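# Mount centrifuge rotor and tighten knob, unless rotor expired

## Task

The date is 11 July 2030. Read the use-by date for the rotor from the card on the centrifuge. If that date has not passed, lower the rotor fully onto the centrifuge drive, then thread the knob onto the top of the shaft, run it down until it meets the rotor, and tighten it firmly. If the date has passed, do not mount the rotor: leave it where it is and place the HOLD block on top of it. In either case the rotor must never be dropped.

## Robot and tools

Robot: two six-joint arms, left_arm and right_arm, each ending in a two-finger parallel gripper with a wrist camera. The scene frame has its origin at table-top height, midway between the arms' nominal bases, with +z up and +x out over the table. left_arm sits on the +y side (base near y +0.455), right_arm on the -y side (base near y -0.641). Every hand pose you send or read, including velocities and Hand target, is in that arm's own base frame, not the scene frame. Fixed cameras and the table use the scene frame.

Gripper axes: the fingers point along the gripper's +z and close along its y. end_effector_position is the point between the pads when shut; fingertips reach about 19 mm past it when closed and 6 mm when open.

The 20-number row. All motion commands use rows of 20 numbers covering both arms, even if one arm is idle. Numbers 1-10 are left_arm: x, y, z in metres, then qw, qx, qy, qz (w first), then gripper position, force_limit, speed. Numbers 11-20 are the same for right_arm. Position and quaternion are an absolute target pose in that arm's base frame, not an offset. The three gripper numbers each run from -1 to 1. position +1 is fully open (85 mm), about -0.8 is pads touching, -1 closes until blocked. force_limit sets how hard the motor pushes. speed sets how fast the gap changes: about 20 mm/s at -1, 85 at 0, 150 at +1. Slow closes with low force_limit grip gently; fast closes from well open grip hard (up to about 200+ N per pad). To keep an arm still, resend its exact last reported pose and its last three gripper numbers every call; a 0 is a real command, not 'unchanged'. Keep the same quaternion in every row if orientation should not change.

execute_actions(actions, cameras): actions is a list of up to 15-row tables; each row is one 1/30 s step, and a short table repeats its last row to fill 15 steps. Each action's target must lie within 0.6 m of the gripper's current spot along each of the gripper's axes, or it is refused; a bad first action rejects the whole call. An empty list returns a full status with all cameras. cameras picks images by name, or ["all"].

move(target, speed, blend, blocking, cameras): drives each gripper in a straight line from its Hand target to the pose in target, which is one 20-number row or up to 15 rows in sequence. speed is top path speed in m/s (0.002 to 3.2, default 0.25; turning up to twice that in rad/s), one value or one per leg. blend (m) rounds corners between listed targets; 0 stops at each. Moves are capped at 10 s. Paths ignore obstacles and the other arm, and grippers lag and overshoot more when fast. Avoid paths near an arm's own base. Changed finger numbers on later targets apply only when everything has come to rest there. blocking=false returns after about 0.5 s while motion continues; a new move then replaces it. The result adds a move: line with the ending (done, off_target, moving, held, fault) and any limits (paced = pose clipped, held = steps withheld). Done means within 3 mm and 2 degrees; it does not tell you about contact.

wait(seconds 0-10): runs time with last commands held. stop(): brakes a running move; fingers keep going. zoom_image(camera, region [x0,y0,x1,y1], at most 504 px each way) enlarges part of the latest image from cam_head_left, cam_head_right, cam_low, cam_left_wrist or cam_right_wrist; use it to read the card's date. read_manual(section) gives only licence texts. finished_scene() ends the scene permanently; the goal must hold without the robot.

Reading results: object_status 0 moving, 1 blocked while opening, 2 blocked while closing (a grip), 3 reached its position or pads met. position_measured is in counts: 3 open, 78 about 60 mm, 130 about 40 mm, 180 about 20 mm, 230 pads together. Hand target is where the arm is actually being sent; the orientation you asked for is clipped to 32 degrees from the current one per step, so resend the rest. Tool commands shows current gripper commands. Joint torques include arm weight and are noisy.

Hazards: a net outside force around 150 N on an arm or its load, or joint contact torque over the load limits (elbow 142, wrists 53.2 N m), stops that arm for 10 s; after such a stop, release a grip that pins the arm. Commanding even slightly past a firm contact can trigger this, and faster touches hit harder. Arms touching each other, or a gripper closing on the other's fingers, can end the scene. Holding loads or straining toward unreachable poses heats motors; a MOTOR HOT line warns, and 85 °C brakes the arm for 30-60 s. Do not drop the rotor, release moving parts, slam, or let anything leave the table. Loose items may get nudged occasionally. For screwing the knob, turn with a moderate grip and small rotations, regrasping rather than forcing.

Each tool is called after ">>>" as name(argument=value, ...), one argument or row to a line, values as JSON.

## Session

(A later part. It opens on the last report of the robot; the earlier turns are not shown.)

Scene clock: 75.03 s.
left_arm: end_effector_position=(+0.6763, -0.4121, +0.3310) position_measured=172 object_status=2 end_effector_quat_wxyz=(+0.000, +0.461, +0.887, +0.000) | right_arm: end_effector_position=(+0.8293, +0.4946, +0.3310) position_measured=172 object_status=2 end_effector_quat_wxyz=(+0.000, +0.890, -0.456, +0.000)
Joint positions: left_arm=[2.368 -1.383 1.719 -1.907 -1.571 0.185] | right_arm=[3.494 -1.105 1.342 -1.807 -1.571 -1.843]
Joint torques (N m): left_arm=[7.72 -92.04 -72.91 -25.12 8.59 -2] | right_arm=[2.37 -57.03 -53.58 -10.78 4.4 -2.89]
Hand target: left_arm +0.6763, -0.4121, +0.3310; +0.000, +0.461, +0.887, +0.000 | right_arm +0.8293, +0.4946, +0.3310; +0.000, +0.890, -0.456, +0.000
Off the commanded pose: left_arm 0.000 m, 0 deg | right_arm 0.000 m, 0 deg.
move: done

>>> move(
  target=[0.6763,-0.4121,0.329,0,0.4609,0.8875,0,-1,0,-1,0.8293,0.4946,0.329,0,0.8902,-0.4556,0,-1,0,-1],
  speed=0.01,
)

>>> move(
  target=[0.6763,-0.4121,0.3275,0,0.4609,0.8875,0,-1,0,-1,0.8293,0.4946,0.3275,0,0.8902,-0.4556,0,-1,0,-1],
  speed=0.01,
  cameras=["cam_head_left","cam_head_right","cam_left_wrist","cam_right_wrist"],
)

>>> zoom_image(
  camera="cam_head_right",
  region=[210, 140, 310, 240],
)

Scene clock: 75.90 s.
left_arm: end_effector_position=(+0.6763, -0.4121, +0.3294) position_measured=172 object_status=2 end_effector_quat_wxyz=(+0.000, +0.461, +0.887, +0.000) | right_arm: end_effector_position=(+0.8294, +0.4946, +0.3294) position_measured=172 object_status=2 end_effector_quat_wxyz=(+0.000, +0.890, -0.456, +0.000)
Joint positions: left_arm=[2.368 -1.382 1.722 -1.911 -1.571 0.185] | right_arm=[3.494 -1.105 1.344 -1.811 -1.571 -1.843]
Joint torques (N m): left_arm=[8.28 32.91 -31.34 -28.62 8.49 -1.72] | right_arm=[5.21 -13.33 -25.15 -9.75 4.15 -3.06]
Hand target: left_arm +0.6763, -0.4121, +0.3290; +0.000, +0.461, +0.887, +0.000 | right_arm +0.8293, +0.4946, +0.3290; +0.000, +0.890, -0.456, +0.000
Off the commanded pose: left_arm 0.000 m, 0 deg | right_arm 0.000 m, 0 deg.
move: done

Scene clock: 76.40 s.
left_arm: end_effector_position=(+0.6748, -0.4127, +0.3302) position_measured=172 object_status=2 end_effector_quat_wxyz=(-0.001, +0.461, +0.887, -0.002) | right_arm: end_effector_position=(+0.8294, +0.4946, +0.3287) position_measured=172 object_status=2 end_effector_quat_wxyz=(+0.000, +0.890, -0.456, +0.000)
Joint positions: left_arm=[2.368 -1.383 1.722 -1.909 -1.576 0.185] | right_arm=[3.494 -1.104 1.345 -1.812 -1.571 -1.843]
Joint torques (N m): left_arm=[-0.9 -105.88 -51.53 -5.49 0.96 0.63] | right_arm=[2.36 -9.08 -5.51 -1.28 2.23 -1.49]
Hand target: left_arm +0.6748, -0.4127, +0.3302; -0.001, +0.461, +0.887, -0.002 | right_arm +0.8293, +0.4946, +0.3286; +0.000, +0.890, -0.456, +0.000
Tool commands: left_gripper/position=-1.0 left_gripper/force_limit=+0.003922 left_gripper/speed=-1.0 right_gripper/position=-1.0 right_gripper/force_limit=+0.0 right_gripper/speed=-1.0
Off the commanded pose: left_arm 0.003 m, 0 deg | right_arm 0.001 m, 0 deg.
FORCE FAULT: contact force on the left arm reached its limit, and that arm stopped. The contact can be on any part of that arm, not only on its tool. That arm's remaining commands of this call were not run. That arm is still stopped at the end of this call. That arm stays stopped for about 10 more seconds. Until then a move that you send moves the other arm only, and its call returns only when the move has ended. Once the stop has ended, the next robot result says so. If the stop ends while you think or write, that arm runs what you send next. While its stop runs, that arm takes no new command, but its gripper still runs the gripper command that each later call begins with. Until it ends, the stop uses up actions while you think or wait. An arm that is not stopped still takes commands.
move: fault (left_arm)
camera_calibration:
cam_left_wrist: T_world_to_cam=[[0.815766, 0.577883, -0.0240352, -0.292055], [0.549952, -0.762128, 0.341633, -0.781766], [0.179106, -0.291911, -0.939526, 0.194408], [0, 0, 0, 1]] pos_world=[0.633363, -0.370283, 0.442709]
cam_right_wrist: T_world_to_cam=[[-0.818447, -0.574581, 0.000921169, 0.972584], [-0.541843, 0.772345, 0.331496, -0.0201478], [-0.191183, 0.270813, -0.943456, 0.461051], [0, 0, 0, 1]] pos_world=[0.873237, 0.449531, 0.440764]
Images, in order (width x height): cam_head_left 672x504, cam_head_right 672x504, cam_left_wrist 672x504, cam_right_wrist 672x504.

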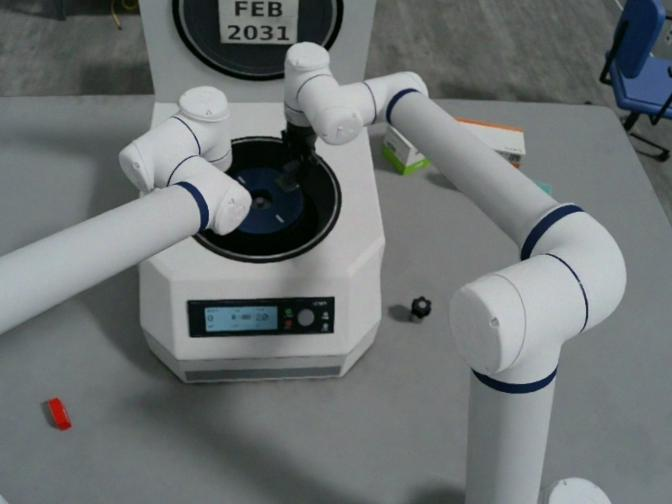

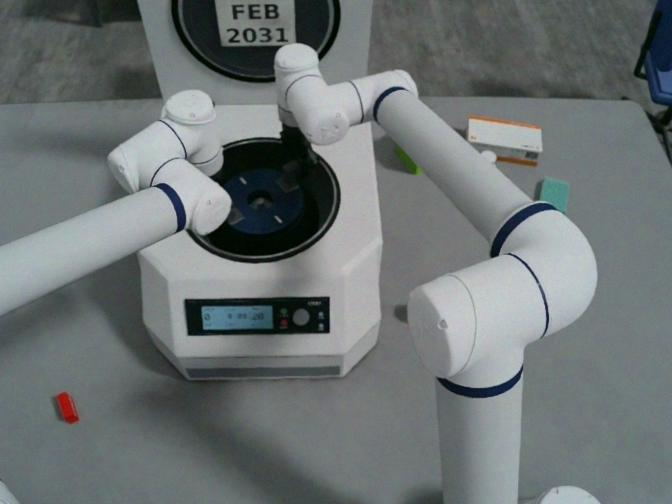

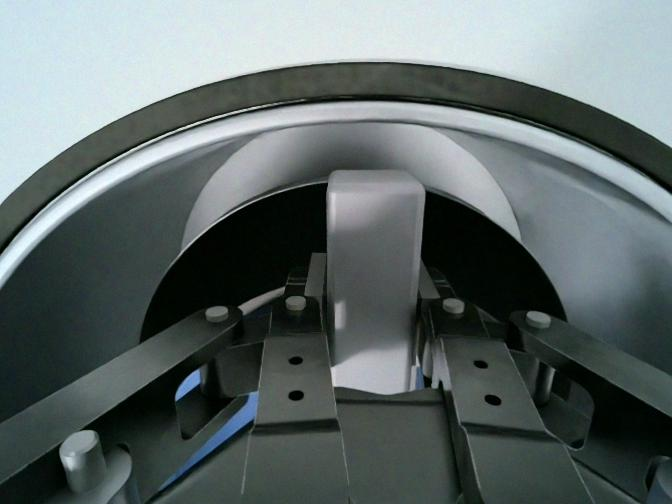

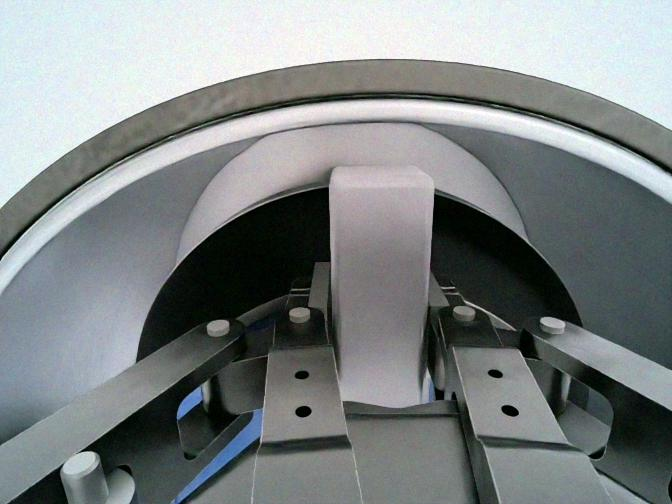

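Scaled by 5.040.

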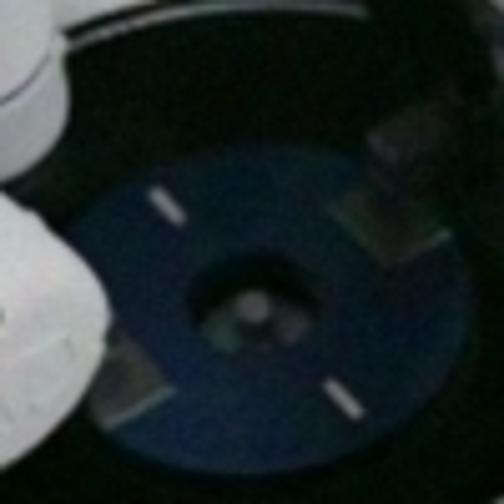

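>>> wait(
  seconds=9.5,
)

Scene clock: 87.03 s.
left_arm: end_effector_position=(+0.6748, -0.4127, +0.3302) position_measured=172 object_status=2 end_effector_quat_wxyz=(-0.001, +0.461, +0.887, -0.002) | right_arm: end_effector_position=(+0.8293, +0.4946, +0.3286) position_measured=172 object_status=2 end_effector_quat_wxyz=(+0.000, +0.890, -0.456, +0.000)
Joint positions: left_arm=[2.368 -1.383 1.722 -1.909 -1.576 0.185] | right_arm=[3.494 -1.104 1.345 -1.811 -1.571 -1.843]
Joint torques (N m): left_arm=[-0.74 -104.88 -51.61 -5.55 0.94 0.78] | right_arm=[5.79 -2.47 -2.89 -0.85 0.05 3.14]
Hand target: left_arm +0.6748, -0.4127, +0.3302; -0.001, +0.461, +0.887, -0.002 | right_arm +0.8293, +0.4946, +0.3286; +0.000, +0.890, -0.456, +0.000
Tool commands: left_gripper/position=-1.0 left_gripper/force_limit=+0.003922 left_gripper/speed=-1.0 right_gripper/position=-1.0 right_gripper/force_limit=+0.0 right_gripper/speed=-1.0
Off the commanded pose: left_arm 0.003 m, 0 deg | right_arm 0.001 m, 0 deg.
FORCE FAULT, CONTINUED: the left arm's stop, for the force fault that an earlier result reported, is over. The rest of the stop counts as 19 of the actions that you can send in this scene. That arm's target is now where it stood when the stop ended, not its last command. That arm accepts commands again.
wait: 9.50 s; at rest from the start

>>> move(
  target=[
    [0.6763,-0.4121,0.334,0,0.4609,0.8875,0,-1,0,-1,0.8293,0.4946,0.334,0,0.8902,-0.4556,0,-1,0,-1],
    [0.6797,-0.4098,0.334,0,0.4764,0.8792,0,-1,0,-1,0.8259,0.4923,0.334,0,0.8821,-0.4710,0,-1,0,-1],
    [0.6797,-0.4098,0.3312,0,0.4764,0.8792,0,-1,0,-1,0.8259,0.4923,0.3312,0,0.8821,-0.4710,0,-1,0,-1],
  ],
  speed=0.015,
)

>>> move(
  target=[0.6797,-0.4098,0.3304,0,0.4764,0.8792,0,-1,0,-1,0.8259,0.4923,0.3304,0,0.8821,-0.4710,0,-1,0,-1],
  speed=0.01,
)

Scene clock: 89.50 s.
left_arm: end_effector_position=(+0.6797, -0.4098, +0.3314) position_measured=172 object_status=2 end_effector_quat_wxyz=(+0.000, +0.476, +0.879, +0.000) | right_arm: end_effector_position=(+0.8259, +0.4923, +0.3315) position_measured=172 object_status=2 end_effector_quat_wxyz=(+0.000, +0.882, -0.471, +0.000)
Joint positions: left_arm=[2.373 -1.38 1.716 -1.906 -1.571 0.225] | right_arm=[3.493 -1.112 1.352 -1.81 -1.571 -1.809]
Joint torques (N m): left_arm=[28.01 -96.37 -75.55 -25.78 6.98 3.35] | right_arm=[-1.09 -59.98 -53.47 -10.27 3.85 2.94]
Hand target: left_arm +0.6797, -0.4098, +0.3312; +0.000, +0.476, +0.879, +0.000 | right_arm +0.8259, +0.4923, +0.3312; +0.000, +0.882, -0.471, +0.000
Off the commanded pose: left_arm 0.000 m, 0 deg | right_arm 0.000 m, 0 deg.
move: done

Scene clock: 90.20 s.
left_arm: end_effector_position=(+0.6797, -0.4098, +0.3304) position_measured=172 object_status=2 end_effector_quat_wxyz=(+0.000, +0.476, +0.879, +0.000) | right_arm: end_effector_position=(+0.8259, +0.4923, +0.3304) position_measured=172 object_status=2 end_effector_quat_wxyz=(+0.000, +0.882, -0.471, +0.000)
Joint positions: left_arm=[2.373 -1.38 1.717 -1.908 -1.571 0.225] | right_arm=[3.493 -1.112 1.353 -1.812 -1.571 -1.809]
Joint torques (N m): left_arm=[25.23 -99.04 -74.03 -25.21 5.76 3.43] | right_arm=[4.15 -55.52 -54.3 -11.1 3.98 3.02]
Hand target: left_arm +0.6797, -0.4098, +0.3304; +0.000, +0.476, +0.879, +0.000 | right_arm +0.8259, +0.4923, +0.3304; +0.000, +0.882, -0.471, +0.000
Off the commanded pose: left_arm 0.000 m, 0 deg | right_arm 0.000 m, 0 deg.
move: done

>>> move(
  target=[0.6797,-0.4098,0.3298,0,0.4764,0.8792,0,-1,0,-1,0.8259,0.4923,0.3298,0,0.8821,-0.4710,0,-1,0,-1],
  speed=0.01,
)

>>> move(
  target=[0.6833,-0.4076,0.3298,0,0.4916,0.8708,0,-1,0,-1,0.8223,0.4900,0.3298,0,0.8738,-0.4863,0,-1,0,-1],
  speed=0.01,
)

Scene clock: 91.07 s.
left_arm: end_effector_position=(+0.6797, -0.4098, +0.3298) position_measured=172 object_status=2 end_effector_quat_wxyz=(+0.000, +0.476, +0.879, +0.000) | right_arm: end_effector_position=(+0.8259, +0.4923, +0.3298) position_measured=172 object_status=2 end_effector_quat_wxyz=(+0.000, +0.882, -0.471, +0.000)
Joint positions: left_arm=[2.373 -1.38 1.718 -1.909 -1.571 0.225] | right_arm=[3.493 -1.112 1.354 -1.813 -1.571 -1.809]
Joint torques (N m): left_arm=[19.3 -98.13 -73.87 -25.12 5.23 3.36] | right_arm=[9.39 -56.97 -54.82 -10.73 4.4 2.93]
Hand target: left_arm +0.6797, -0.4098, +0.3298; +0.000, +0.476, +0.879, +0.000 | right_arm +0.8259, +0.4923, +0.3298; +0.000, +0.882, -0.471, +0.000
Off the commanded pose: left_arm 0.000 m, 0 deg | right_arm 0.000 m, 0 deg.
move: done

Scene clock: 93.07 s.
left_arm: end_effector_position=(+0.6833, -0.4076, +0.3298) position_measured=172 object_status=2 end_effector_quat_wxyz=(+0.000, +0.492, +0.871, +0.000) | right_arm: end_effector_position=(+0.8223, +0.4900, +0.3298) position_measured=172 object_status=2 end_effector_quat_wxyz=(+0.000, +0.874, -0.486, +0.000)
Joint positions: left_arm=[2.379 -1.376 1.714 -1.908 -1.571 0.265] | right_arm=[3.492 -1.119 1.364 -1.816 -1.571 -1.775]
Joint torques (N m): left_arm=[27.39 -118.55 -100.73 -16.94 5.83 3.43] | right_arm=[2.48 -84.8 -58.91 -10.7 3.6 2.3]
Hand target: left_arm +0.6833, -0.4076, +0.3298; +0.000, +0.492, +0.871, +0.000 | right_arm +0.8223, +0.4900, +0.3298; +0.000, +0.874, -0.486, +0.000
Off the commanded pose: left_arm 0.000 m, 0 deg | right_arm 0.000 m, 0 deg.
move: done

>>> move(
  target=[0.6833,-0.4076,0.3291,0,0.4916,0.8708,0,-1,0,-1,0.8223,0.4900,0.3291,0,0.8738,-0.4863,0,-1,0,-1],
  speed=0.01,
)

>>> move(
  target=[0.6852,-0.4065,0.3291,0,0.4992,0.8665,0,-1,0,-1,0.8205,0.4890,0.3291,0,0.8695,-0.4939,0,-1,0,-1],
  speed=0.01,
)

Scene clock: 93.90 s.
left_arm: end_effector_position=(+0.6833, -0.4076, +0.3291) position_measured=172 object_status=2 end_effector_quat_wxyz=(+0.000, +0.492, +0.871, +0.000) | right_arm: end_effector_position=(+0.8223, +0.4900, +0.3292) position_measured=172 object_status=2 end_effector_quat_wxyz=(+0.000, +0.874, -0.486, +0.000)
Joint positions: left_arm=[2.379 -1.376 1.715 -1.909 -1.571 0.265] | right_arm=[3.492 -1.118 1.365 -1.817 -1.571 -1.775]
Joint torques (N m): left_arm=[23.6 -101.6 -74.98 -25.29 5.62 3.25] | right_arm=[2.53 -60.89 -55.73 -10.28 3.3 2.48]
Hand target: left_arm +0.6833, -0.4076, +0.3291; +0.000, +0.492, +0.871, +0.000 | right_arm +0.8223, +0.4900, +0.3291; +0.000, +0.874, -0.486, +0.000
Off the commanded pose: left_arm 0.000 m, 0 deg | right_arm 0.000 m, 0 deg.
move: done

Scene clock: 95.03 s.
left_arm: end_effector_position=(+0.6852, -0.4065, +0.3291) position_measured=172 object_status=2 end_effector_quat_wxyz=(+0.000, +0.499, +0.867, +0.000) | right_arm: end_effector_position=(+0.8205, +0.4890, +0.3291) position_measured=172 object_status=2 end_effector_quat_wxyz=(+0.000, +0.870, -0.494, +0.000)
Joint positions: left_arm=[2.381 -1.374 1.713 -1.909 -1.571 0.285] | right_arm=[3.492 -1.122 1.37 -1.819 -1.571 -1.758]
Joint torques (N m): left_arm=[28.86 -118.47 -101.07 -17.95 5.89 3.23] | right_arm=[3.49 -80.35 -59.32 -10.87 2.85 3.42]
Hand target: left_arm +0.6852, -0.4065, +0.3291; +0.000, +0.499, +0.866, +0.000 | right_arm +0.8205, +0.4890, +0.3291; +0.000, +0.870, -0.494, +0.000
Off the commanded pose: left_arm 0.000 m, 0 deg | right_arm 0.000 m, 0 deg.
move: done

>>> move(
  target=[0.6852,-0.4065,0.3285,0,0.4992,0.8665,0,-1,0,-1,0.8205,0.4890,0.3285,0,0.8695,-0.4939,0,-1,0,-1],
  speed=0.01,
)

>>> move(
  target=[0.6870,-0.4055,0.3285,0,0.5068,0.8621,0,-1,0,-1,0.8187,0.4879,0.3285,0,0.8652,-0.5015,0,-1,0,-1],
  speed=0.01,
)

Scene clock: 95.83 s.
left_arm: end_effector_position=(+0.6852, -0.4065, +0.3285) position_measured=172 object_status=2 end_effector_quat_wxyz=(+0.000, +0.499, +0.866, +0.000) | right_arm: end_effector_position=(+0.8205, +0.4890, +0.3286) position_measured=172 object_status=2 end_effector_quat_wxyz=(+0.000, +0.870, -0.494, +0.000)
Joint positions: left_arm=[2.381 -1.374 1.713 -1.91 -1.571 0.285] | right_arm=[3.492 -1.122 1.371 -1.82 -1.571 -1.758]
Joint torques (N m): left_arm=[23.92 -101.13 -76.61 -26.37 5.75 3.32] | right_arm=[6.56 -56.59 -56.09 -10.37 3.41 2.79]
Hand target: left_arm +0.6852, -0.4065, +0.3285; +0.000, +0.499, +0.866, +0.000 | right_arm +0.8205, +0.4890, +0.3285; +0.000, +0.870, -0.494, +0.000
Off the commanded pose: left_arm 0.000 m, 0 deg | right_arm 0.000 m, 0 deg.
move: done

Scene clock: 96.97 s.
left_arm: end_effector_position=(+0.6870, -0.4055, +0.3285) position_measured=172 object_status=2 end_effector_quat_wxyz=(+0.000, +0.507, +0.862, +0.000) | right_arm: end_effector_position=(+0.8187, +0.4879, +0.3285) position_measured=172 object_status=2 end_effector_quat_wxyz=(+0.000, +0.865, -0.501, +0.000)
Joint positions: left_arm=[2.384 -1.372 1.711 -1.91 -1.571 0.305] | right_arm=[3.492 -1.125 1.376 -1.822 -1.571 -1.741]
Joint torques (N m): left_arm=[25.59 -118.41 -100.74 -17.43 6.19 3.45] | right_arm=[3.41 -82.87 -58.24 -10.55 3.01 3.39]
Hand target: left_arm +0.6870, -0.4055, +0.3285; +0.000, +0.507, +0.862, +0.000 | right_arm +0.8187, +0.4879, +0.3285; +0.000, +0.865, -0.501, +0.000
Off the commanded pose: left_arm 0.000 m, 0 deg | right_arm 0.000 m, 0 deg.
move: done

>>> move(
  target=[0.6870,-0.4055,0.3279,0,0.5068,0.8621,0,-1,0,-1,0.8187,0.4879,0.3279,0,0.8652,-0.5015,0,-1,0,-1],
  speed=0.01,
)

>>> move(
  target=[0.6870,-0.4055,0.3273,0,0.5068,0.8621,0,-1,0,-1,0.8187,0.4879,0.3273,0,0.8652,-0.5015,0,-1,0,-1],
  speed=0.01,
)

Scene clock: 97.80 s.
left_arm: end_effector_position=(+0.6870, -0.4055, +0.3279) position_measured=172 object_status=2 end_effector_quat_wxyz=(+0.000, +0.507, +0.862, +0.000) | right_arm: end_effector_position=(+0.8187, +0.4879, +0.3280) position_measured=172 object_status=2 end_effector_quat_wxyz=(+0.000, +0.865, -0.501, +0.000)
Joint positions: left_arm=[2.384 -1.372 1.712 -1.911 -1.571 0.305] | right_arm=[3.492 -1.125 1.376 -1.822 -1.571 -1.741]
Joint torques (N m): left_arm=[21.86 -103.15 -76.27 -25.67 6.17 3.32] | right_arm=[4 -59.12 -55.46 -10.09 2.94 3.06]
Hand target: left_arm +0.6870, -0.4055, +0.3279; +0.000, +0.507, +0.862, +0.000 | right_arm +0.8187, +0.4879, +0.3279; +0.000, +0.865, -0.501, +0.000
Off the commanded pose: left_arm 0.000 m, 0 deg | right_arm 0.000 m, 0 deg.
move: done

Scene clock: 98.50 s.
left_arm: end_effector_position=(+0.6870, -0.4055, +0.3273) position_measured=172 object_status=2 end_effector_quat_wxyz=(+0.000, +0.507, +0.862, +0.000) | right_arm: end_effector_position=(+0.8187, +0.4879, +0.3273) position_measured=172 object_status=2 end_effector_quat_wxyz=(+0.000, +0.865, -0.501, +0.000)
Joint positions: left_arm=[2.384 -1.372 1.713 -1.912 -1.571 0.305] | right_arm=[3.492 -1.124 1.377 -1.823 -1.571 -1.741]
Joint torques (N m): left_arm=[17.41 -104.44 -76.22 -25.42 6.14 2.99] | right_arm=[8.03 -57.41 -54.77 -10.23 2.44 2.58]
Hand target: left_arm +0.6870, -0.4055, +0.3273; +0.000, +0.507, +0.862, +0.000 | right_arm +0.8187, +0.4879, +0.3273; +0.000, +0.865, -0.501, +0.000
Off the commanded pose: left_arm 0.000 m, 0 deg | right_arm 0.000 m, 0 deg.
move: done

>>> move(
  target=[0.6870,-0.4055,0.3265,0,0.5068,0.8621,0,-1,0,-1,0.8187,0.4879,0.3265,0,0.8652,-0.5015,0,-1,0,-1],
  speed=0.01,
)

>>> move(
  target=[0.6870,-0.4055,0.3258,0,0.5068,0.8621,0,-1,0,-1,0.8187,0.4879,0.3258,0,0.8652,-0.5015,0,-1,0,-1],
  speed=0.01,
)

Scene clock: 99.37 s.
left_arm: end_effector_position=(+0.6870, -0.4055, +0.3265) position_measured=172 object_status=2 end_effector_quat_wxyz=(+0.000, +0.507, +0.862, +0.000) | right_arm: end_effector_position=(+0.8187, +0.4879, +0.3265) position_measured=172 object_status=2 end_effector_quat_wxyz=(+0.000, +0.865, -0.501, +0.000)
Joint positions: left_arm=[2.384 -1.371 1.714 -1.913 -1.571 0.305] | right_arm=[3.492 -1.124 1.378 -1.825 -1.571 -1.741]
Joint torques (N m): left_arm=[9.38 -105.05 -76.01 -25.17 5.93 2.6] | right_arm=[9.27 -56.41 -54.89 -10.12 2.39 1.9]
Hand target: left_arm +0.6870, -0.4055, +0.3265; +0.000, +0.507, +0.862, +0.000 | right_arm +0.8187, +0.4879, +0.3265; +0.000, +0.865, -0.501, +0.000
Off the commanded pose: left_arm 0.000 m, 0 deg | right_arm 0.000 m, 0 deg.
move: done

Scene clock: 100.07 s.
left_arm: end_effector_position=(+0.6870, -0.4055, +0.3259) position_measured=172 object_status=2 end_effector_quat_wxyz=(+0.000, +0.507, +0.862, +0.000) | right_arm: end_effector_position=(+0.8187, +0.4879, +0.3259) position_measured=172 object_status=2 end_effector_quat_wxyz=(+0.000, +0.865, -0.501, +0.000)
Joint positions: left_arm=[2.384 -1.371 1.714 -1.914 -1.571 0.305] | right_arm=[3.492 -1.124 1.379 -1.826 -1.571 -1.741]
Joint torques (N m): left_arm=[6.67 -77.49 -66.04 -26.54 5.93 2.36] | right_arm=[8.99 -48.36 -47.48 -10.13 2.02 2.09]
Hand target: left_arm +0.6870, -0.4055, +0.3258; +0.000, +0.507, +0.862, +0.000 | right_arm +0.8187, +0.4879, +0.3258; +0.000, +0.865, -0.501, +0.000
Off the commanded pose: left_arm 0.000 m, 0 deg | right_arm 0.000 m, 0 deg.
move: done

>>> wait(
  seconds=0.05,
  cameras=["cam_head_left","cam_head_right","cam_left_wrist","cam_right_wrist"],
)

>>> zoom_image(
  camera="cam_head_right",
  region=[210, 140, 310, 240],
)

>>> zoom_image(
  camera="cam_left_wrist",
  region=[260, 150, 500, 400],
)

>>> zoom_image(
  camera="cam_right_wrist",
  region=[260, 150, 500, 400],
)

Scene clock: 100.27 s.
left_arm: end_effector_position=(+0.6870, -0.4055, +0.3259) position_measured=172 object_status=2 end_effector_quat_wxyz=(+0.000, +0.507, +0.862, +0.000) | right_arm: end_effector_position=(+0.8187, +0.4879, +0.3259) position_measured=172 object_status=2 end_effector_quat_wxyz=(+0.000, +0.865, -0.501, +0.000)
Joint positions: left_arm=[2.384 -1.371 1.714 -1.914 -1.571 0.305] | right_arm=[3.492 -1.124 1.379 -1.826 -1.571 -1.741]
Joint torques (N m): left_arm=[3.55 -72.21 -64.47 -26.47 6.04 2.26] | right_arm=[12.9 -45.31 -46.97 -9.78 2.42 1.83]
Hand target: left_arm +0.6870, -0.4055, +0.3258; +0.000, +0.507, +0.862, +0.000 | right_arm +0.8187, +0.4879, +0.3258; +0.000, +0.865, -0.501, +0.000
Tool commands: left_gripper/position=-1.0 left_gripper/force_limit=+0.0 left_gripper/speed=-1.0 right_gripper/position=-1.0 right_gripper/force_limit=+0.0 right_gripper/speed=-1.0
Off the commanded pose: left_arm 0.000 m, 0 deg | right_arm 0.000 m, 0 deg.
wait: 0.07 s; at rest by 0.03 s
camera_calibration:
cam_left_wrist: T_world_to_cam=[[0.871808, 0.489483, -0.0188913, -0.382299], [0.465803, -0.816465, 0.341193, -0.745618], [0.151584, -0.306254, -0.939804, 0.203472], [0, 0, 0, 1]] pos_world=[0.64976, -0.359327, 0.438401]
cam_right_wrist: T_world_to_cam=[[-0.873956, -0.486003, 0.00114444, 0.962176], [-0.458194, 0.824729, 0.331483, -0.113768], [-0.162045, 0.289177, -0.943461, 0.4253], [0, 0, 0, 1]] pos_world=[0.85769, 0.438462, 0.437864]
Images, in order (width x height): cam_head_left 672x504, cam_head_right 672x504, cam_left_wrist 672x504, cam_right_wrist 672x504.

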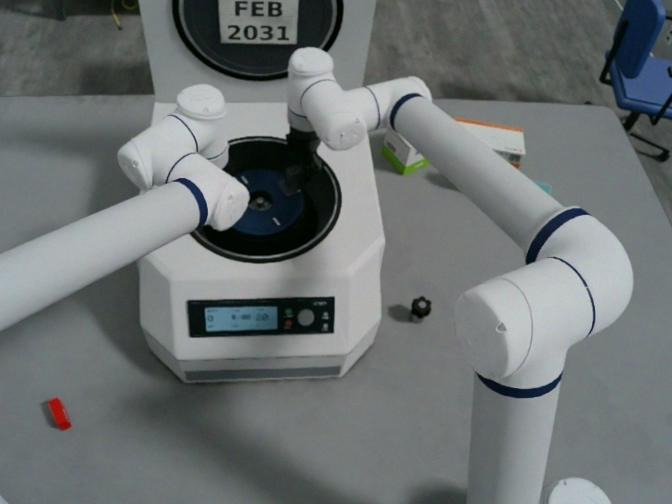

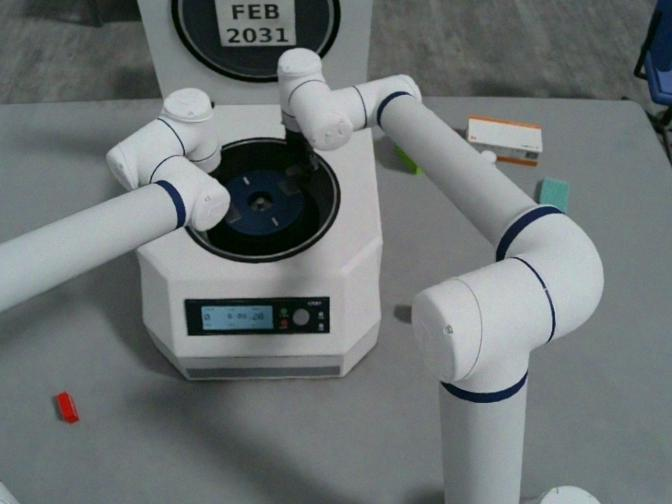

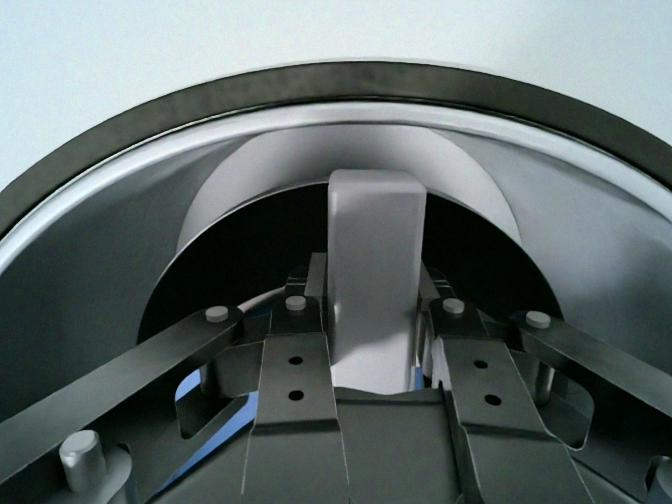

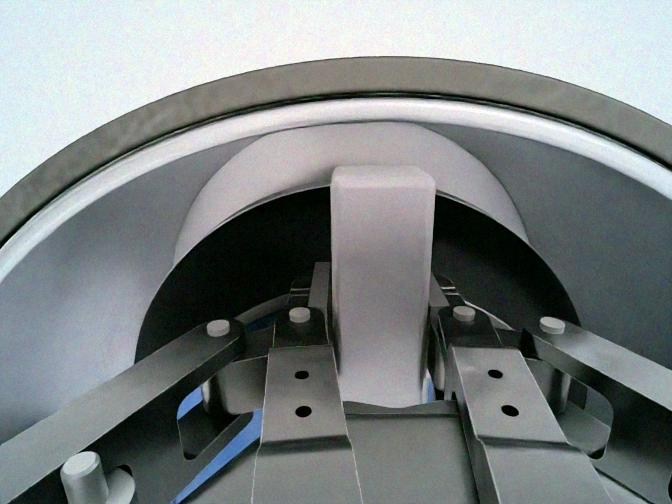

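Scaled by 5.040.

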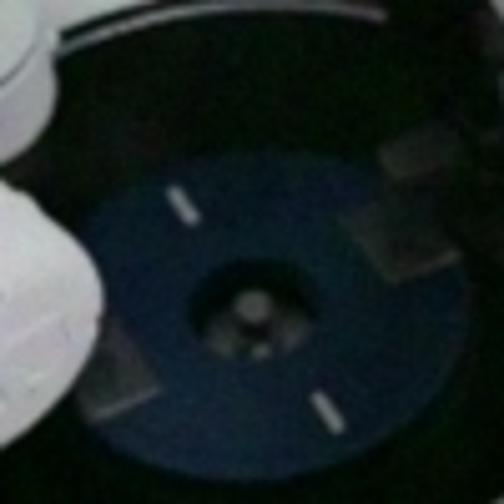

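Scaled by 2.016.

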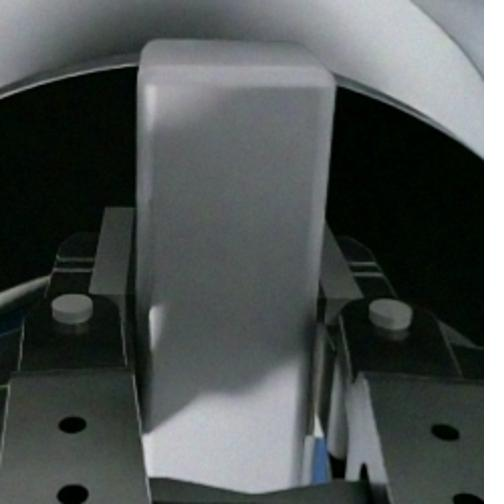

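Scaled by 2.016.

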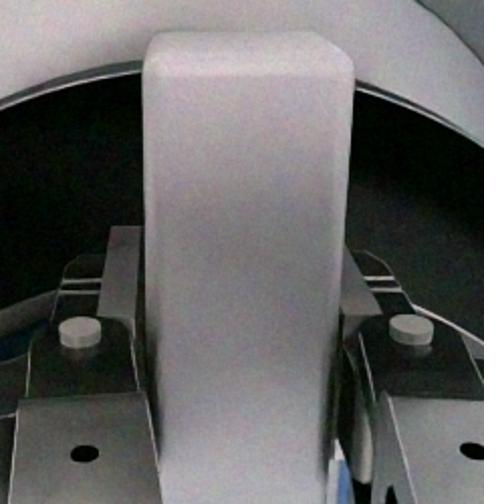

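>>> move(
  target=[0.6870,-0.4055,0.3252,0,0.5068,0.8621,0,-1,0,-1,0.8187,0.4879,0.3252,0,0.8652,-0.5015,0,-1,0,-1],
  speed=0.01,
)

Scene clock: 101.20 s.
left_arm: end_effector_position=(+0.6870, -0.4055, +0.3253) position_measured=172 object_status=2 end_effector_quat_wxyz=(+0.000, +0.507, +0.862, +0.000) | right_arm: end_effector_position=(+0.8187, +0.4879, +0.3253) position_measured=172 object_status=2 end_effector_quat_wxyz=(+0.000, +0.865, -0.501, +0.000)
Joint positions: left_arm=[2.384 -1.371 1.715 -1.915 -1.571 0.305] | right_arm=[3.492 -1.124 1.38 -1.827 -1.571 -1.741]
Joint torques (N m): left_arm=[-1.07 -26.44 -49.38 -27.92 5.85 1.97] | right_arm=[15.06 -29.39 -34.9 -9.47 2.35 1.49]
Hand target: left_arm +0.6870, -0.4055, +0.3252; +0.000, +0.507, +0.862, +0.000 | right_arm +0.8187, +0.4879, +0.3252; +0.000, +0.865, -0.501, +0.000
Off the commanded pose: left_arm 0.000 m, 0 deg | right_arm 0.000 m, 0 deg.
move: done

>>> move(
  target=[
    [0.6870,-0.4055,0.3257,0,0.5068,0.8621,0,-1,0,-1,0.8187,0.4879,0.3257,0,0.8652,-0.5015,0,-1,0,-1],
    [0.6870,-0.4055,0.3257,0,0.5068,0.8621,0,0.2,0,-1,0.8187,0.4879,0.3257,0,0.8652,-0.5015,0,0.2,0,-1],
  ],
  speed=0.01,
  cameras=["all"],
)

>>> zoom_image(
  camera="cam_head_right",
  region=[210, 140, 310, 240],
)

>>> zoom_image(
  camera="cam_head_left",
  region=[210, 140, 310, 240],
)

Scene clock: 103.60 s.
left_arm: end_effector_position=(+0.6870, -0.4055, +0.3257) position_measured=104 object_status=0 end_effector_quat_wxyz=(+0.000, +0.507, +0.862, +0.000) | right_arm: end_effector_position=(+0.8187, +0.4879, +0.3257) position_measured=104 object_status=0 end_effector_quat_wxyz=(+0.000, +0.865, -0.501, +0.000)
Joint positions: left_arm=[2.384 -1.371 1.715 -1.914 -1.571 0.305] | right_arm=[3.492 -1.124 1.379 -1.826 -1.571 -1.741]
Joint torques (N m): left_arm=[-3.35 -133.76 -42.52 -1.34 -1.49 0.95] | right_arm=[-16.29 -74.9 -40.08 -1.14 -2.27 0.89]
Hand target: left_arm +0.6870, -0.4055, +0.3257; +0.000, +0.507, +0.862, +0.000 | right_arm +0.8187, +0.4879, +0.3257; +0.000, +0.865, -0.501, +0.000
Off the commanded pose: left_arm 0.000 m, 0 deg | right_arm 0.000 m, 0 deg.
move: done
camera_calibration:
cam_left_wrist: T_world_to_cam=[[0.871813, 0.489473, -0.0189277, -0.382292], [0.465824, -0.816503, 0.341072, -0.745558], [0.151491, -0.306168, -0.939846, 0.203488], [0, 0, 0, 1]] pos_world=[0.649759, -0.359327, 0.438301]
cam_right_wrist: T_world_to_cam=[[-0.873942, -0.486029, 0.00122702, 0.962139], [-0.458187, 0.824715, 0.331526, -0.113754], [-0.162143, 0.289172, -0.943445, 0.425284], [0, 0, 0, 1]] pos_world=[0.85769, 0.438462, 0.437764]

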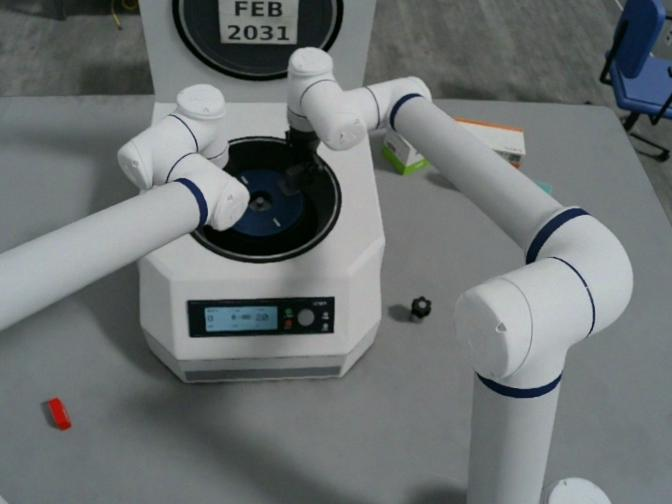

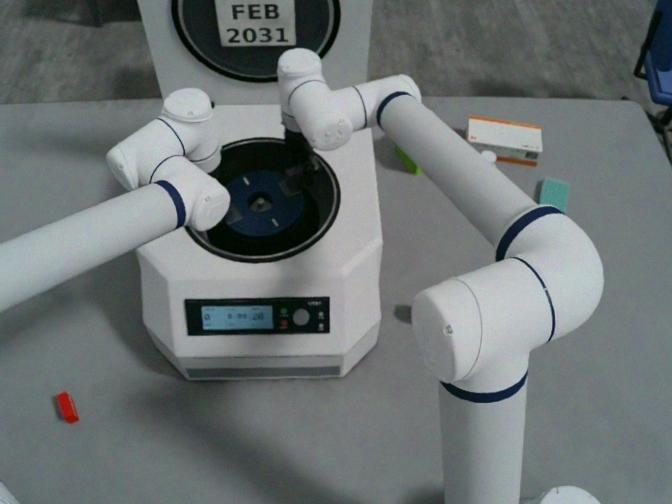

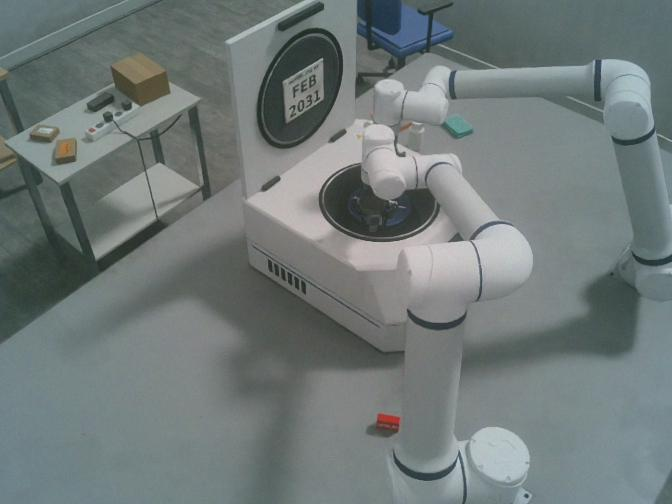

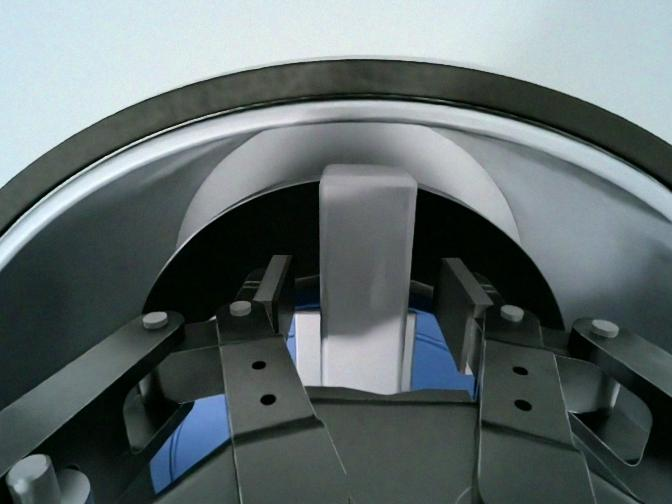

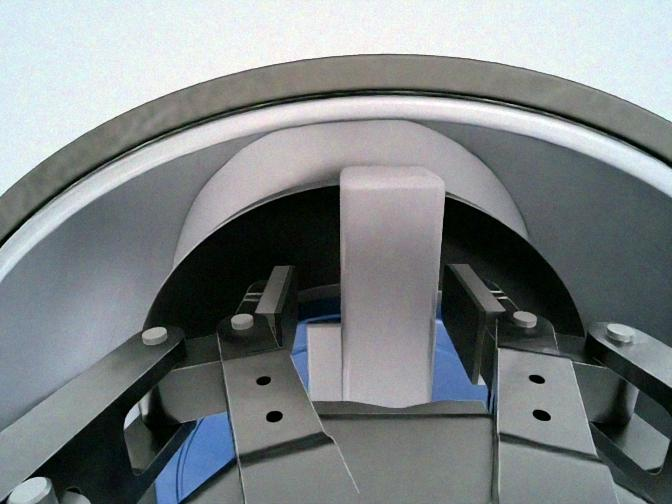

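Scaled by 5.040.

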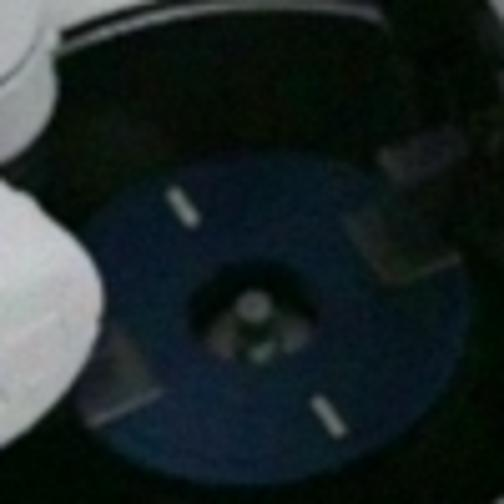

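Scaled by 5.040.

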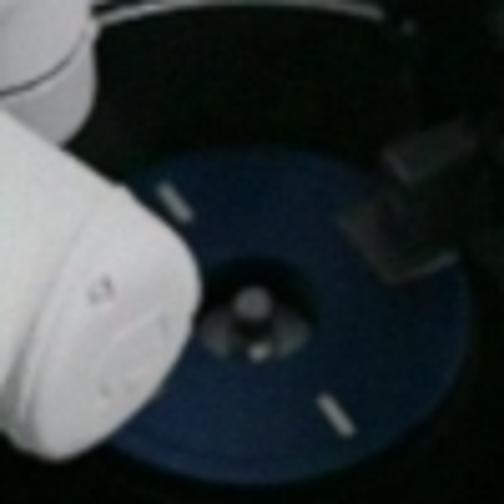

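>>> move(
  target=[
    [0.6870,-0.4055,0.3257,0,0.5068,0.8621,0,1,0,-0.5,0.8187,0.4879,0.3257,0,0.8652,-0.5015,0,1,0,-0.5],
    [0.6870,-0.4055,0.345,0,0.5068,0.8621,0,1,0,-0.5,0.8187,0.4879,0.345,0,0.8652,-0.5015,0,1,0,-0.5],
    [0.6870,-0.4055,0.47,0,0.5068,0.8621,0,1,0,-0.5,0.8187,0.4879,0.47,0,0.8652,-0.5015,0,1,0,-0.5],
    [0.42,-0.20,0.47,0,0.5068,0.8621,0,1,0,-0.5,0.735,0.586,0.45,0,0,1,0,1,0,-0.5],
  ],
  speed=[0.05,0.05,0.25,0.3],
  blend=[0,0.01,0.04,0],
  cameras=["all"],
)

>>> zoom_image(
  camera="cam_right_wrist",
  region=[220, 60, 480, 320],
)

>>> zoom_image(
  camera="cam_low",
  region=[310, 130, 450, 250],
)

>>> zoom_image(
  camera="cam_head_left",
  region=[170, 120, 350, 270],
)

Scene clock: 111.13 s.
left_arm: end_effector_position=(+0.4200, -0.2000, +0.4700) position_measured=3 object_status=3 end_effector_quat_wxyz=(+0.000, +0.507, +0.862, +0.000) | right_arm: end_effector_position=(+0.7350, +0.5860, +0.4500) position_measured=3 object_status=3 end_effector_quat_wxyz=(+0.000, +0.000, +1.000, +0.000)
Joint positions: left_arm=[2.306 -2.005 2.011 -1.576 -1.571 0.227] | right_arm=[3.625 -1.179 1.237 -1.63 -1.571 0.483]
Joint torques (N m): left_arm=[-16.31 -44.53 -45.43 -1.3 1.12 -1.87] | right_arm=[14.67 -69.77 -37.93 -3.69 -2.46 2.37]
Hand target: left_arm +0.4200, -0.2000, +0.4700; +0.000, +0.507, +0.862, +0.000 | right_arm +0.7350, +0.5860, +0.4500; +0.000, +0.000, +1.000, +0.000
Off the commanded pose: left_arm 0.000 m, 0 deg | right_arm 0.000 m, 0 deg.
move: done; blend cut to 0.0096 m at target 2
camera_calibration:
cam_left_wrist: T_world_to_cam=[[0.871813, 0.489473, -0.0189277, -0.247373], [0.465824, -0.816503, 0.341072, -0.502608], [0.151491, -0.306168, -0.939846, 0.442474], [0, 0, 0, 1]] pos_world=[0.382759, -0.153827, 0.582601]
cam_right_wrist: T_world_to_cam=[[0.0124416, 0.999922, 0.00122207, -0.585731], [0.943385, -0.0121433, 0.331477, -0.813965], [0.331466, -0.00297123, -0.943463, 0.309009], [0, 0, 0, 1]] pos_world=[0.672744, 0.576719, 0.562064]

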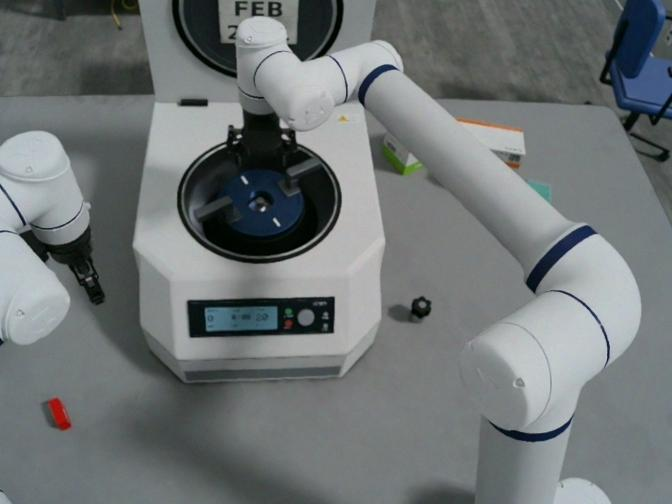

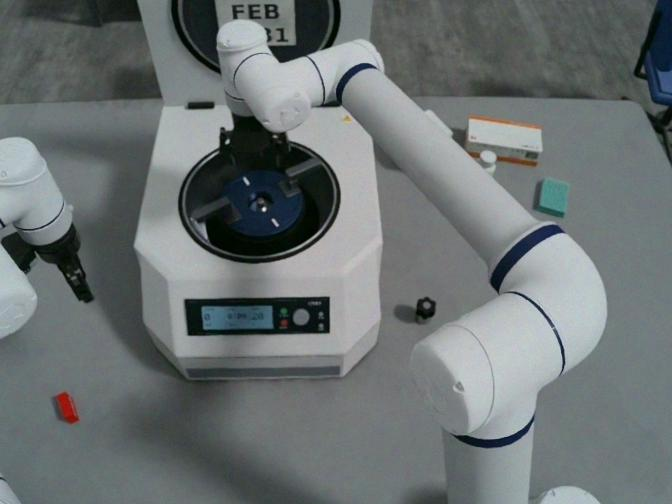

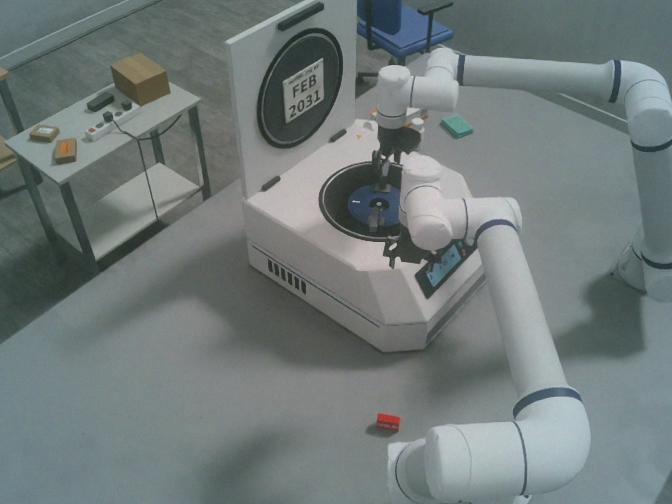

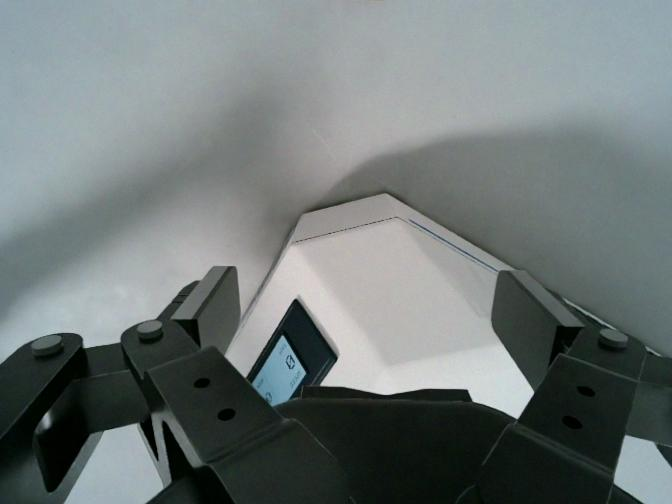

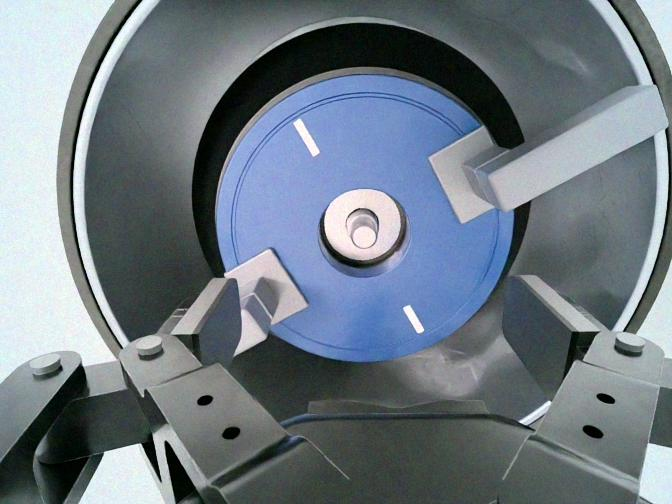

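Scaled by 1.938.

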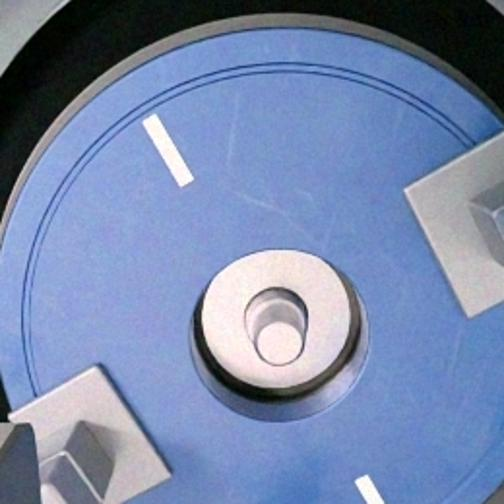

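Scaled by 3.600.

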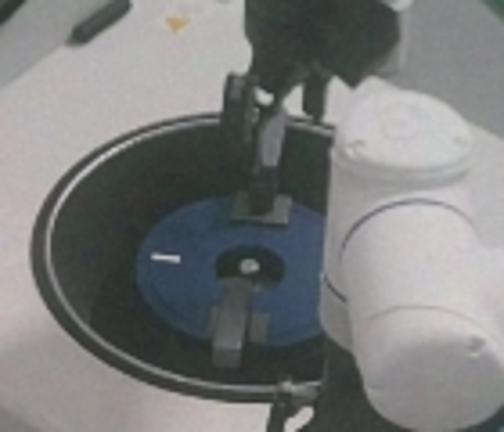

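Scaled by 2.800.

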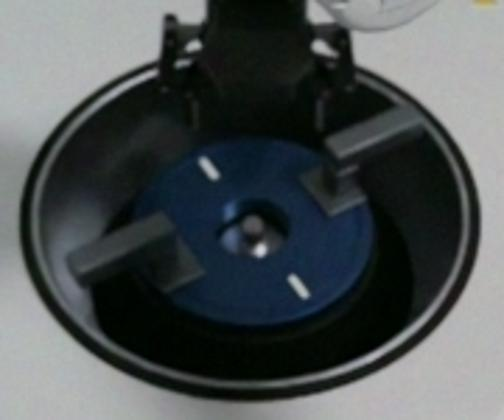

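>>> move(
  target=[
    [0.42,-0.20,0.47,0,0.5068,0.8621,0,1,0,-0.5,0.70,0.48,0.45,0,0.7071,-0.7071,0,1,0,-0.5],
    [0.42,-0.20,0.47,0,0.5068,0.8621,0,1,0,-0.5,0.65,0.36,0.42,0,1,0,0,1,0,-0.5],
    [0.42,-0.20,0.47,0,0.5068,0.8621,0,1,0,-0.5,0.61,0.24,0.36,0,0.7071,0.7071,0,1,0,-0.5],
    [0.42,-0.20,0.47,0,0.5068,0.8621,0,1,0,-0.5,0.589,0.182,0.2,0,0.1305,0.9914,0,1,0,-0.5],
  ],
  speed=[1.0,1.0,1.0,0.3],
  blend=[0.05,0.05,0.05,0],
  cameras=["cam_right_wrist","cam_head_left","cam_head_right"],
)

>>> zoom_image(
  camera="cam_right_wrist",
  region=[250, 100, 450, 300],
)

Scene clock: 118.13 s.
left_arm: end_effector_position=(+0.4200, -0.2000, +0.4700) position_measured=3 object_status=3 end_effector_quat_wxyz=(+0.000, +0.507, +0.862, +0.000) | right_arm: end_effector_position=(+0.5890, +0.1820, +0.2000) position_measured=3 object_status=3 end_effector_quat_wxyz=(+0.000, +0.131, +0.991, +0.000)
Joint positions: left_arm=[2.306 -2.005 2.011 -1.576 -1.571 0.227] | right_arm=[3.149 -1.56 2.177 -2.188 -1.571 -6.014]
Joint torques (N m): left_arm=[-15.44 -44.64 -45.36 -1.46 1.3 -1.88] | right_arm=[-18.44 -19.2 -30.72 -3.27 1.89 -2.89]
Hand target: left_arm +0.4200, -0.2000, +0.4700; +0.000, +0.507, +0.862, +0.000 | right_arm +0.5890, +0.1820, +0.2000; +0.000, +0.131, +0.991, +0.000
Off the commanded pose: left_arm 0.000 m, 0 deg | right_arm 0.000 m, 0 deg.
move: done
camera_calibration:
cam_right_wrist: T_world_to_cam=[[0.271207, 0.96252, 0.00128684, -0.325366], [0.90797, -0.25628, 0.331529, -0.533019], [0.319433, -0.0887447, -0.943444, 0.143023], [0, 0, 0, 1]] pos_world=[0.52652, 0.189262, 0.312064]
Images, in order (width x height): cam_head_left 672x504, cam_head_right 672x504, cam_right_wrist 672x504.

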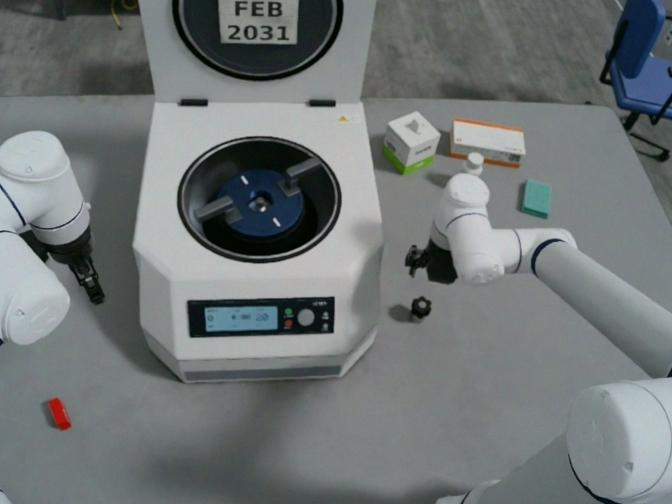

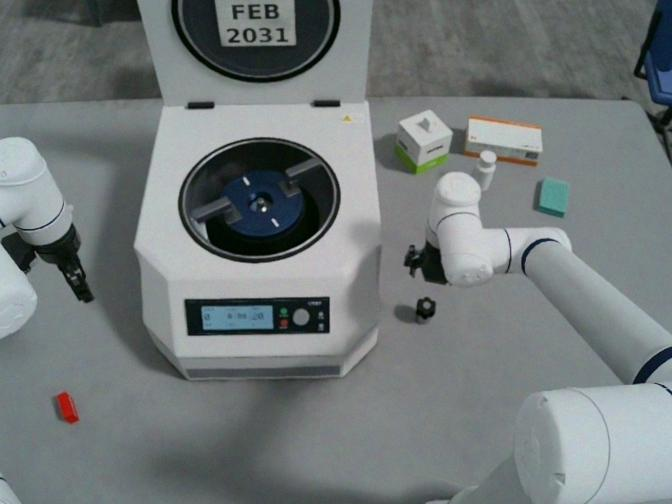

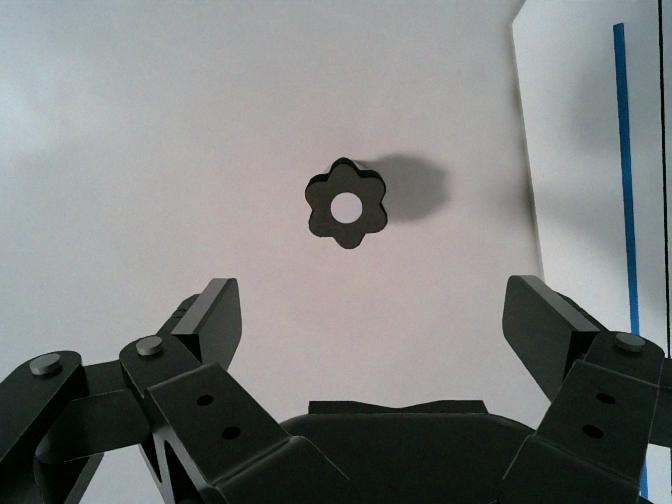

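Scaled by 2.520.

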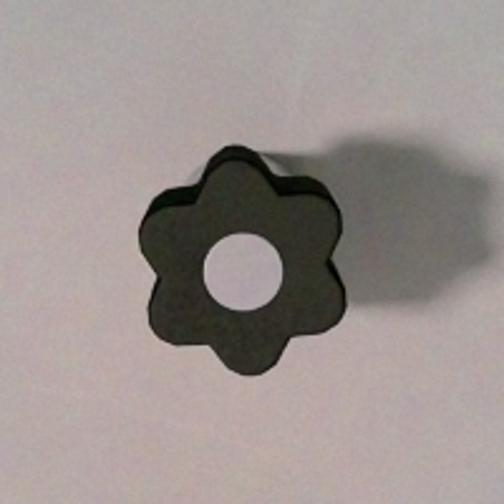

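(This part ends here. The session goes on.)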